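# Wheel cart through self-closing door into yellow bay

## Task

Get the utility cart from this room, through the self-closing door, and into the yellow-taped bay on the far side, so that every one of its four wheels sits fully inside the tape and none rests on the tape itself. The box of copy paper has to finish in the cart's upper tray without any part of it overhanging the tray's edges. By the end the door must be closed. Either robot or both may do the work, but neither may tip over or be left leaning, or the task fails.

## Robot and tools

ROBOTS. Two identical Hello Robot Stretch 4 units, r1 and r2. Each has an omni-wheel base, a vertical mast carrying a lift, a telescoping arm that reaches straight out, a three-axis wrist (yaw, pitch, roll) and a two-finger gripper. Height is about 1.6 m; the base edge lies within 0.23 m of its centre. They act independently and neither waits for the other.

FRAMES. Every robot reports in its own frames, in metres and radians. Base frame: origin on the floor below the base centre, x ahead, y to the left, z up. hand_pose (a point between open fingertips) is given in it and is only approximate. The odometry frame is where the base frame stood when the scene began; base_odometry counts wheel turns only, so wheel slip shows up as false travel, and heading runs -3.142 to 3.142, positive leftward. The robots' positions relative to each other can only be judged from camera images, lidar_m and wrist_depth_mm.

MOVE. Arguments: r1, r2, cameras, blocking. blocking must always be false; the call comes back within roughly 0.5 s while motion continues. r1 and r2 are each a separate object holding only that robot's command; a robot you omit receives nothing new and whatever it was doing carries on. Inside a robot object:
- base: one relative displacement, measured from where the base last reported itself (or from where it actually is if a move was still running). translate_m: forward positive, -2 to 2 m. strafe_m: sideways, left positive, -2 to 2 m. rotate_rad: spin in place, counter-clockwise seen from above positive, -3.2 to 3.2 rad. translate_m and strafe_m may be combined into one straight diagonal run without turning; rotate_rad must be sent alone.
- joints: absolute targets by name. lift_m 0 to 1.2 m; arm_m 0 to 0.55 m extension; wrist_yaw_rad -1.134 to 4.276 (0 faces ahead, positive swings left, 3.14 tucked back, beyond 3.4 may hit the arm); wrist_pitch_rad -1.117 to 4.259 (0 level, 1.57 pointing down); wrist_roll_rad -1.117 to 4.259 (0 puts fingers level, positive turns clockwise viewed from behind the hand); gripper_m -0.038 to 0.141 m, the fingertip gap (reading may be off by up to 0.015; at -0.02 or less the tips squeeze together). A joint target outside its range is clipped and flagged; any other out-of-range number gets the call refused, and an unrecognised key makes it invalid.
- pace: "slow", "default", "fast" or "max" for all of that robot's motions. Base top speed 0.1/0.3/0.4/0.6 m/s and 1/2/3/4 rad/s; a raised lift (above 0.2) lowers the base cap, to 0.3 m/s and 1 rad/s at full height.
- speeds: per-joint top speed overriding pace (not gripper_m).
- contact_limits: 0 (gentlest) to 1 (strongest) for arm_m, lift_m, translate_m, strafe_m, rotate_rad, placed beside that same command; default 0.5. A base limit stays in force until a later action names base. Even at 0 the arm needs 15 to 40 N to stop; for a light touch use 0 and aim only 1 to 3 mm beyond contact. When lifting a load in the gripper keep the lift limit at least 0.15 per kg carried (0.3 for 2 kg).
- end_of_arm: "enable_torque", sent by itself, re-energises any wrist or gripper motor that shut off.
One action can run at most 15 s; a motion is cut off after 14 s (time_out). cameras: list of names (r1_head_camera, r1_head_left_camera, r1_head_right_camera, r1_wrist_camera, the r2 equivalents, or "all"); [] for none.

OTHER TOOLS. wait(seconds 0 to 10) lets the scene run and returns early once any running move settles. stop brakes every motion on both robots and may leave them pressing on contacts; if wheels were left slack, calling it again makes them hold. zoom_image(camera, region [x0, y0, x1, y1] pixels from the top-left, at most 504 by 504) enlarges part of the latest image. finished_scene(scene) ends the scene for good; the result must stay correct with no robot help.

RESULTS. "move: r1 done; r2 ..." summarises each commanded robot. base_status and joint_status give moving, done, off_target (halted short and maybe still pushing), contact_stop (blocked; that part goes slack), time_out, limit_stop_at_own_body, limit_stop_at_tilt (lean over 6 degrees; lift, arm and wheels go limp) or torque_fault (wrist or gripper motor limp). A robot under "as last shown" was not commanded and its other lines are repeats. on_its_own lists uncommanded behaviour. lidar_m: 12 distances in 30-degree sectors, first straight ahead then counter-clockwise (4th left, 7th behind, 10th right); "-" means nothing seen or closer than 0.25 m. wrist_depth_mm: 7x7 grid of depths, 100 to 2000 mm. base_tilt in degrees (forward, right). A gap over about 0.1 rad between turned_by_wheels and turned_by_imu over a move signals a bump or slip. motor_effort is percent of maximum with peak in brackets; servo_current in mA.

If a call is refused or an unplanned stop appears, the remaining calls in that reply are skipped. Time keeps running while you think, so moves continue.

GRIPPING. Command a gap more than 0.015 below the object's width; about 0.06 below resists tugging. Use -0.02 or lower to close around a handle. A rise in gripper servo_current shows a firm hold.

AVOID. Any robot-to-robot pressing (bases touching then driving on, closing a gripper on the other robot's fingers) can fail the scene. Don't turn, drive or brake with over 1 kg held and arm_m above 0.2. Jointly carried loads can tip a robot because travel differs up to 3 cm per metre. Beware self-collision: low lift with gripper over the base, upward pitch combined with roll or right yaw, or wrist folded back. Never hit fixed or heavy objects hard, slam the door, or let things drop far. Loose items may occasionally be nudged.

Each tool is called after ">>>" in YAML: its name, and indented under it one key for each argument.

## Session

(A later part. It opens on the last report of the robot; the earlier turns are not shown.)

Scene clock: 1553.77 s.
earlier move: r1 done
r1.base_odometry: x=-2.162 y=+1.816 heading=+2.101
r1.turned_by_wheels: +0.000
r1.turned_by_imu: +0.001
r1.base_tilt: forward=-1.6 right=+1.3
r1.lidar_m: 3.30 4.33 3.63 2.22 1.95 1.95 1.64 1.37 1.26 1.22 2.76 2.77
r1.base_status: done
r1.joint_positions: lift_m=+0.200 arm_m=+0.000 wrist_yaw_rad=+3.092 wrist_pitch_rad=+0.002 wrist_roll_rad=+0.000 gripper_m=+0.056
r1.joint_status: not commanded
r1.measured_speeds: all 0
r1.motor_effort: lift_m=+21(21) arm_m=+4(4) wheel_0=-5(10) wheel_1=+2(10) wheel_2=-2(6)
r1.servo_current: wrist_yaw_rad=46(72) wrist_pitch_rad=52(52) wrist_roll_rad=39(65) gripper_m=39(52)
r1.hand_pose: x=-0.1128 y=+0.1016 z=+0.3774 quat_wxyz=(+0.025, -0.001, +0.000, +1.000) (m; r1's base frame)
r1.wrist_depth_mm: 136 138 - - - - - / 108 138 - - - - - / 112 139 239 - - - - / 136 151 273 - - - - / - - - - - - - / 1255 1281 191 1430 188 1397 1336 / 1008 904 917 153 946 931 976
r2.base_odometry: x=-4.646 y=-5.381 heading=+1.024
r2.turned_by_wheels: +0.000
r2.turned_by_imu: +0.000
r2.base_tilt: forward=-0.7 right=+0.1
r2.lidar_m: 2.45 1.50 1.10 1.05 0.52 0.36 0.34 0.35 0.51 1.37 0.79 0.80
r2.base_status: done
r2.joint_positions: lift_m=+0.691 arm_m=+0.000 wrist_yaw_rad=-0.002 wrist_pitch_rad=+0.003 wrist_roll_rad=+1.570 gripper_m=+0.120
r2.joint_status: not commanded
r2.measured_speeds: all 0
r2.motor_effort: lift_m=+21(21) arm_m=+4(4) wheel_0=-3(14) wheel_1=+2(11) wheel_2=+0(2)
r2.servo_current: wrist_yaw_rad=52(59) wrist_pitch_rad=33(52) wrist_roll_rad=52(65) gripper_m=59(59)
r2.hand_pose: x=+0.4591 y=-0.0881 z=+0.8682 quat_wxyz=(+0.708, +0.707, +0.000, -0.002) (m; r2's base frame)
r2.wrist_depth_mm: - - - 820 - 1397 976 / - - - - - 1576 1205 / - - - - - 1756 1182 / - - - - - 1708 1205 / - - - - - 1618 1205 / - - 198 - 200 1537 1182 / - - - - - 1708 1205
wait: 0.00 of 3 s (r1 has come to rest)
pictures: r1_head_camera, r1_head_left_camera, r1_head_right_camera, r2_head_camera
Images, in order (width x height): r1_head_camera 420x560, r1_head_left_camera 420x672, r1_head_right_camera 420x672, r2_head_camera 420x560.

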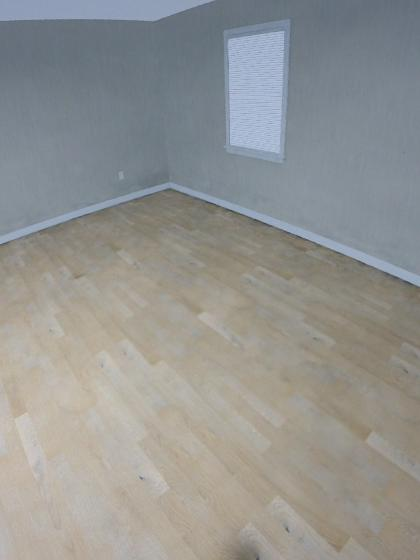

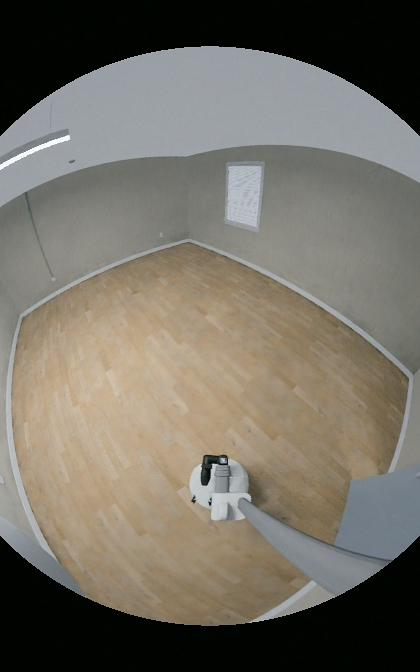

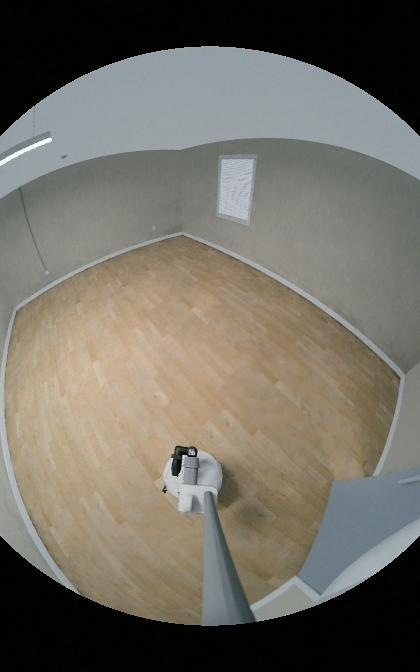

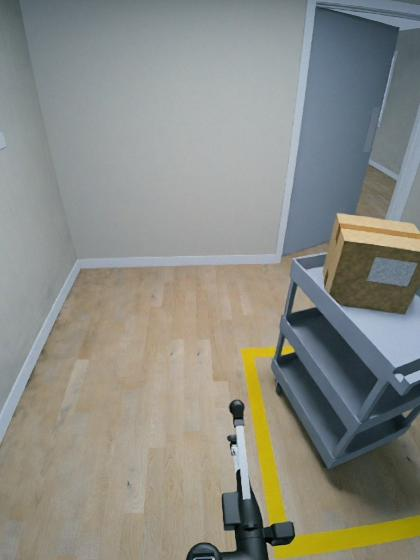

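>>> wait:
  seconds: 4
  cameras: ["r1_head_right_camera","r2_head_camera","r2_head_left_camera"]

Scene clock: 1562.67 s.
r1.base_odometry: x=-2.162 y=+1.816 heading=+2.101
r1.turned_by_wheels: +0.000
r1.turned_by_imu: -0.001
r1.base_tilt: forward=-1.5 right=+1.3
r1.lidar_m: 3.29 4.32 3.66 2.25 1.96 1.96 1.63 1.43 1.45 1.71 2.75 2.75
r1.base_status: done
r1.joint_positions: lift_m=+0.200 arm_m=+0.000 wrist_yaw_rad=+3.092 wrist_pitch_rad=+0.002 wrist_roll_rad=+0.000 gripper_m=+0.056
r1.joint_status: not commanded
r1.measured_speeds: all 0
r1.motor_effort: lift_m=+21(21) arm_m=+4(4) wheel_0=-5(10) wheel_1=+2(10) wheel_2=-2(6)
r1.servo_current: wrist_yaw_rad=46(72) wrist_pitch_rad=26(52) wrist_roll_rad=46(65) gripper_m=46(52)
r1.hand_pose: x=-0.1128 y=+0.1016 z=+0.3774 quat_wxyz=(+0.025, -0.001, +0.000, +1.000) (m; r1's base frame)
r1.wrist_depth_mm: 136 137 - - - - - / 108 138 - - - - - / 112 139 239 - - - - / 136 152 273 - - - - / - - - - - - - / 1308 1281 192 1430 188 1397 1366 / 1008 891 904 154 960 931 1008
r2.base_odometry: x=-4.646 y=-5.381 heading=+1.024
r2.turned_by_wheels: +0.000
r2.turned_by_imu: +0.001
r2.base_tilt: forward=-0.7 right=+0.1
r2.lidar_m: 2.45 1.51 1.12 1.03 0.51 0.36 0.32 0.38 0.49 1.37 0.80 0.80
r2.base_status: done
r2.joint_positions: lift_m=+0.691 arm_m=+0.000 wrist_yaw_rad=-0.002 wrist_pitch_rad=+0.003 wrist_roll_rad=+1.570 gripper_m=+0.120
r2.joint_status: not commanded
r2.measured_speeds: all 0
r2.motor_effort: lift_m=+21(21) arm_m=+4(4) wheel_0=-3(14) wheel_1=+1(11) wheel_2=+0(2)
r2.servo_current: wrist_yaw_rad=46(59) wrist_pitch_rad=46(52) wrist_roll_rad=39(65) gripper_m=52(59)
r2.hand_pose: x=+0.4591 y=-0.0881 z=+0.8682 quat_wxyz=(+0.708, +0.707, +0.000, -0.002) (m; r2's base frame)
r2.wrist_depth_mm: - - - 820 - 1397 960 / - - - - - 1576 1205 / - - - - - 1756 1205 / - - - - - 1756 1205 / - - - - - 1661 1205 / - - 198 - 200 1537 1182 / - - - - - 1708 1205
wait: 4.00 s; at rest from the start
pictures: r1_head_right_camera, r2_head_camera, r2_head_left_camera
Images, in order (width x height): r1_head_right_camera 420x672, r2_head_camera 420x560, r2_head_left_camera 420x672.

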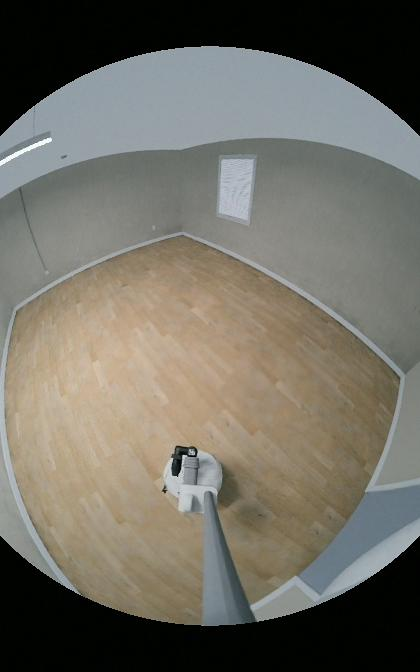

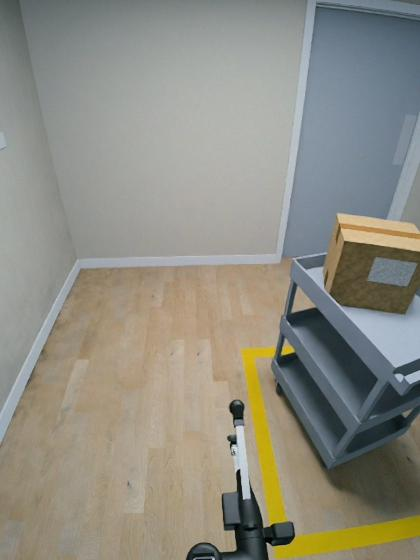

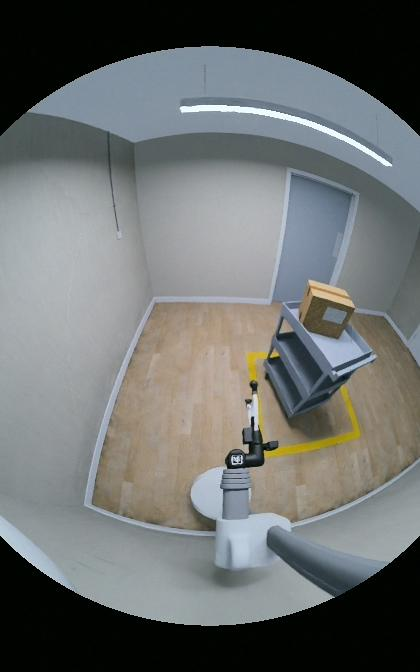

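>>> wait:
  seconds: 3
  cameras: ["r2_head_camera"]

>>> zoom_image:
  camera: "r2_head_camera"
  region: [260, 0, 420, 320]

>>> zoom_image:
  camera: "r2_head_camera"
  region: [230, 300, 420, 560]

Scene clock: 1569.77 s.
r1.base_odometry: x=-2.162 y=+1.816 heading=+2.101
r1.turned_by_wheels: +0.000
r1.turned_by_imu: +0.000
r1.base_tilt: forward=-1.6 right=+1.3
r1.lidar_m: 3.30 4.31 3.65 2.22 1.94 1.97 1.66 1.42 1.46 1.71 2.76 2.77
r1.base_status: done
r1.joint_positions: lift_m=+0.200 arm_m=+0.000 wrist_yaw_rad=+3.092 wrist_pitch_rad=+0.002 wrist_roll_rad=+0.000 gripper_m=+0.056
r1.joint_status: not commanded
r1.measured_speeds: all 0
r1.motor_effort: lift_m=+21(21) arm_m=+4(4) wheel_0=-4(10) wheel_1=+2(10) wheel_2=-2(6)
r1.servo_current: wrist_yaw_rad=46(72) wrist_pitch_rad=46(52) wrist_roll_rad=39(65) gripper_m=46(52)
r1.hand_pose: x=-0.1128 y=+0.1016 z=+0.3774 quat_wxyz=(+0.025, -0.001, +0.000, +1.000) (m; r1's base frame)
r1.wrist_depth_mm: 136 138 - - - - - / 108 138 - - - - - / 112 139 239 - - - - / 136 152 272 - - - - / - - - - - - - / 1308 1281 192 1430 187 1397 1366 / 1025 917 904 154 960 931 960
r2.base_odometry: x=-4.646 y=-5.381 heading=+1.024
r2.turned_by_wheels: +0.000
r2.turned_by_imu: +0.001
r2.base_tilt: forward=-0.7 right=+0.1
r2.lidar_m: 2.44 1.53 1.10 1.04 0.51 0.37 0.33 0.36 0.50 1.39 0.81 0.81
r2.base_status: done
r2.joint_positions: lift_m=+0.691 arm_m=+0.000 wrist_yaw_rad=-0.002 wrist_pitch_rad=+0.003 wrist_roll_rad=+1.570 gripper_m=+0.120
r2.joint_status: not commanded
r2.measured_speeds: all 0
r2.motor_effort: lift_m=+21(21) arm_m=+4(4) wheel_0=-2(14) wheel_1=+1(11) wheel_2=+0(2)
r2.servo_current: wrist_yaw_rad=52(59) wrist_pitch_rad=39(52) wrist_roll_rad=52(65) gripper_m=52(59)
r2.hand_pose: x=+0.4591 y=-0.0881 z=+0.8682 quat_wxyz=(+0.708, +0.707, +0.000, -0.002) (m; r2's base frame)
r2.wrist_depth_mm: - - - 820 - 1397 960 / - - - - - 1618 1182 / - - - - - 1756 1205 / - - - - - 1756 1205 / - - - - - 1708 1255 / - - 198 - 200 1537 1205 / - - - - - 1661 1205
wait: 3.00 s; at rest from the start
pictures: r2_head_camera
Images, in order (width x height): r2_head_camera 420x560.

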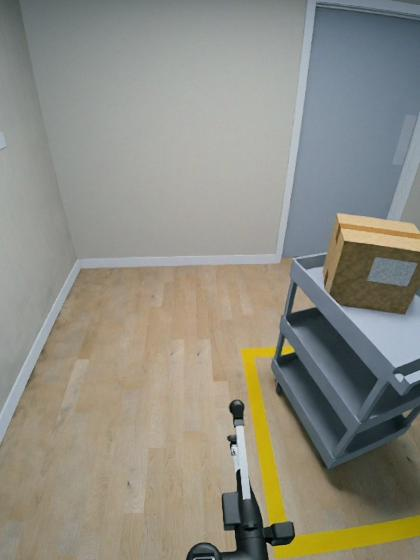

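Scaled by 1.575 from the camera's 420x560 image, which has a finer 1200x1600 frame.

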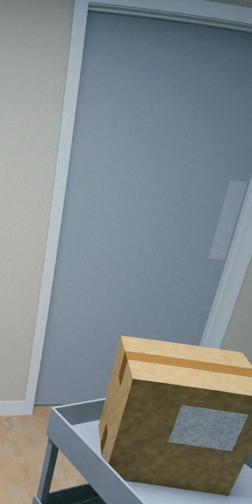

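Scaled by 1.938 from the camera's 420x560 image, which has a finer 1200x1600 frame.

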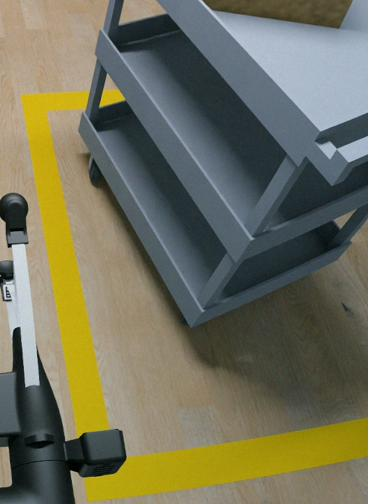

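>>> move:
  blocking: false
  r1: {"base":{"rotate_rad":-2.3}}

>>> wait:
  seconds: 3
  cameras: ["r1_head_camera"]

Scene clock: 1579.30 s.
move: r1 moving
r1.base_odometry: x=-2.162 y=+1.816 heading=+1.850
r1.turned_by_wheels: -0.252
r1.turned_by_imu: -0.253
r1.base_tilt: forward=-1.6 right=+1.3
r1.lidar_m: 2.90 4.19 4.32 2.64 2.03 1.94 1.97 1.47 1.44 1.54 2.19 2.75
r1.base_status: rotate_rad moving
r1.joint_positions: lift_m=+0.200 arm_m=+0.000 wrist_yaw_rad=+3.092 wrist_pitch_rad=+0.002 wrist_roll_rad=+0.000 gripper_m=+0.056
r1.joint_status: not commanded
r1.measured_speeds: translate_m=-0.001 strafe_m=+0.000 rotate_rad=-0.973 lift_m=+0.000 arm_m=+0.000 wrist_yaw_rad=+0.000 wrist_pitch_rad=+0.000 wrist_roll_rad=+0.000
r1.motor_effort: lift_m=+21(21) arm_m=+4(4) wheel_0=+6(7) wheel_1=+6(9) wheel_2=+7(7)
r1.servo_current: wrist_yaw_rad=46(72) wrist_pitch_rad=46(46) wrist_roll_rad=39(65) gripper_m=52(52)
r1.hand_pose: x=-0.1128 y=+0.1016 z=+0.3774 quat_wxyz=(+0.025, -0.001, +0.000, +1.000) (m; r1's base frame)
r1.wrist_depth_mm: 136 138 - - - - - / 108 138 - - - - - / 113 139 285 - - - - / 136 152 - - - - - / - - - - - - - / 1336 1397 194 1397 187 1397 1336 / 991 891 917 153 946 931 976
r2: as last shown
r2.turned_by_imu: +0.000
r2.lidar_m: 2.44 1.52 1.08 1.05 0.53 0.37 0.34 0.36 0.52 1.38 0.80 0.81
r2.motor_effort: lift_m=+21(21) arm_m=+4(4) wheel_0=-3(3) wheel_1=+2(2) wheel_2=+0(0)
r2.servo_current: wrist_yaw_rad=52(52) wrist_pitch_rad=39(52) wrist_roll_rad=33(59) gripper_m=46(59)
r2.wrist_depth_mm: - - - 820 - 1397 960 / - - - - - 1618 1182 / - - - - - 1756 1229 / - - - - - 1808 1182 / - - - - - 1661 1205 / - - 198 - 200 1537 1205 / - - - - - 1708 1205
pictures: none

Scene clock: 1581.23 s.
earlier move: r1 done
r1.base_odometry: x=-2.162 y=+1.816 heading=-0.198
r1.turned_by_wheels: -2.048
r1.turned_by_imu: -2.059
r1.base_tilt: forward=-1.6 right=+1.3
r1.lidar_m: 1.42 1.56 2.38 2.75 2.99 4.41 - 2.54 2.01 1.97 1.83 1.46
r1.base_status: done
r1.joint_positions: lift_m=+0.200 arm_m=+0.000 wrist_yaw_rad=+3.092 wrist_pitch_rad=+0.002 wrist_roll_rad=+0.000 gripper_m=+0.056
r1.joint_status: not commanded
r1.measured_speeds: all 0
r1.motor_effort: lift_m=+21(21) arm_m=+4(4) wheel_0=+3(10) wheel_1=+1(9) wheel_2=+0(8)
r1.servo_current: wrist_yaw_rad=46(78) wrist_pitch_rad=46(52) wrist_roll_rad=26(85) gripper_m=39(52)
r1.hand_pose: x=-0.1128 y=+0.1017 z=+0.3774 quat_wxyz=(+0.025, -0.001, +0.000, +1.000) (m; r1's base frame)
r1.wrist_depth_mm: 136 138 - - - - - / 113 139 - - - - - / 117 139 267 - - - - / 137 163 - - - - - / - - - - - - - / 1430 1464 193 1430 187 1430 1366 / 1025 904 917 153 960 931 976
r2.base_odometry: x=-4.646 y=-5.381 heading=+1.024
r2.turned_by_wheels: +0.000
r2.turned_by_imu: +0.000
r2.base_tilt: forward=-0.7 right=+0.0
r2.lidar_m: 2.44 1.50 1.11 1.04 0.51 0.35 0.33 0.35 0.52 1.40 0.79 0.80
r2.base_status: not commanded
r2.joint_positions: lift_m=+0.691 arm_m=+0.000 wrist_yaw_rad=-0.002 wrist_pitch_rad=+0.003 wrist_roll_rad=+1.570 gripper_m=+0.120
r2.joint_status: not commanded
r2.measured_speeds: all 0
r2.motor_effort: lift_m=+21(21) arm_m=+4(4) wheel_0=-3(3) wheel_1=+1(2) wheel_2=+0(0)
r2.servo_current: wrist_yaw_rad=46(59) wrist_pitch_rad=46(52) wrist_roll_rad=52(59) gripper_m=52(59)
r2.hand_pose: x=+0.4591 y=-0.0881 z=+0.8682 quat_wxyz=(+0.708, +0.707, +0.000, -0.002) (m; r2's base frame)
r2.wrist_depth_mm: - - - 820 - 1397 960 / - - - - - 1618 1205 / - - - - - 1756 1205 / - - - - - 1756 1229 / - - - - - 1661 1229 / - - 199 - 199 1499 1205 / - - - - - 1756 1205
wait: 1.93 of 3 s (r1 has come to rest)
pictures: r1_head_camera
Images, in order (width x height): r1_head_camera 420x560.

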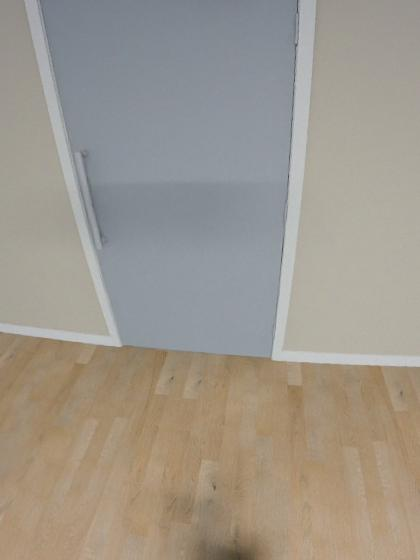

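Shut. Finish.

>>> finished_scene:
  scene: 1

The scene is finished: the task was done.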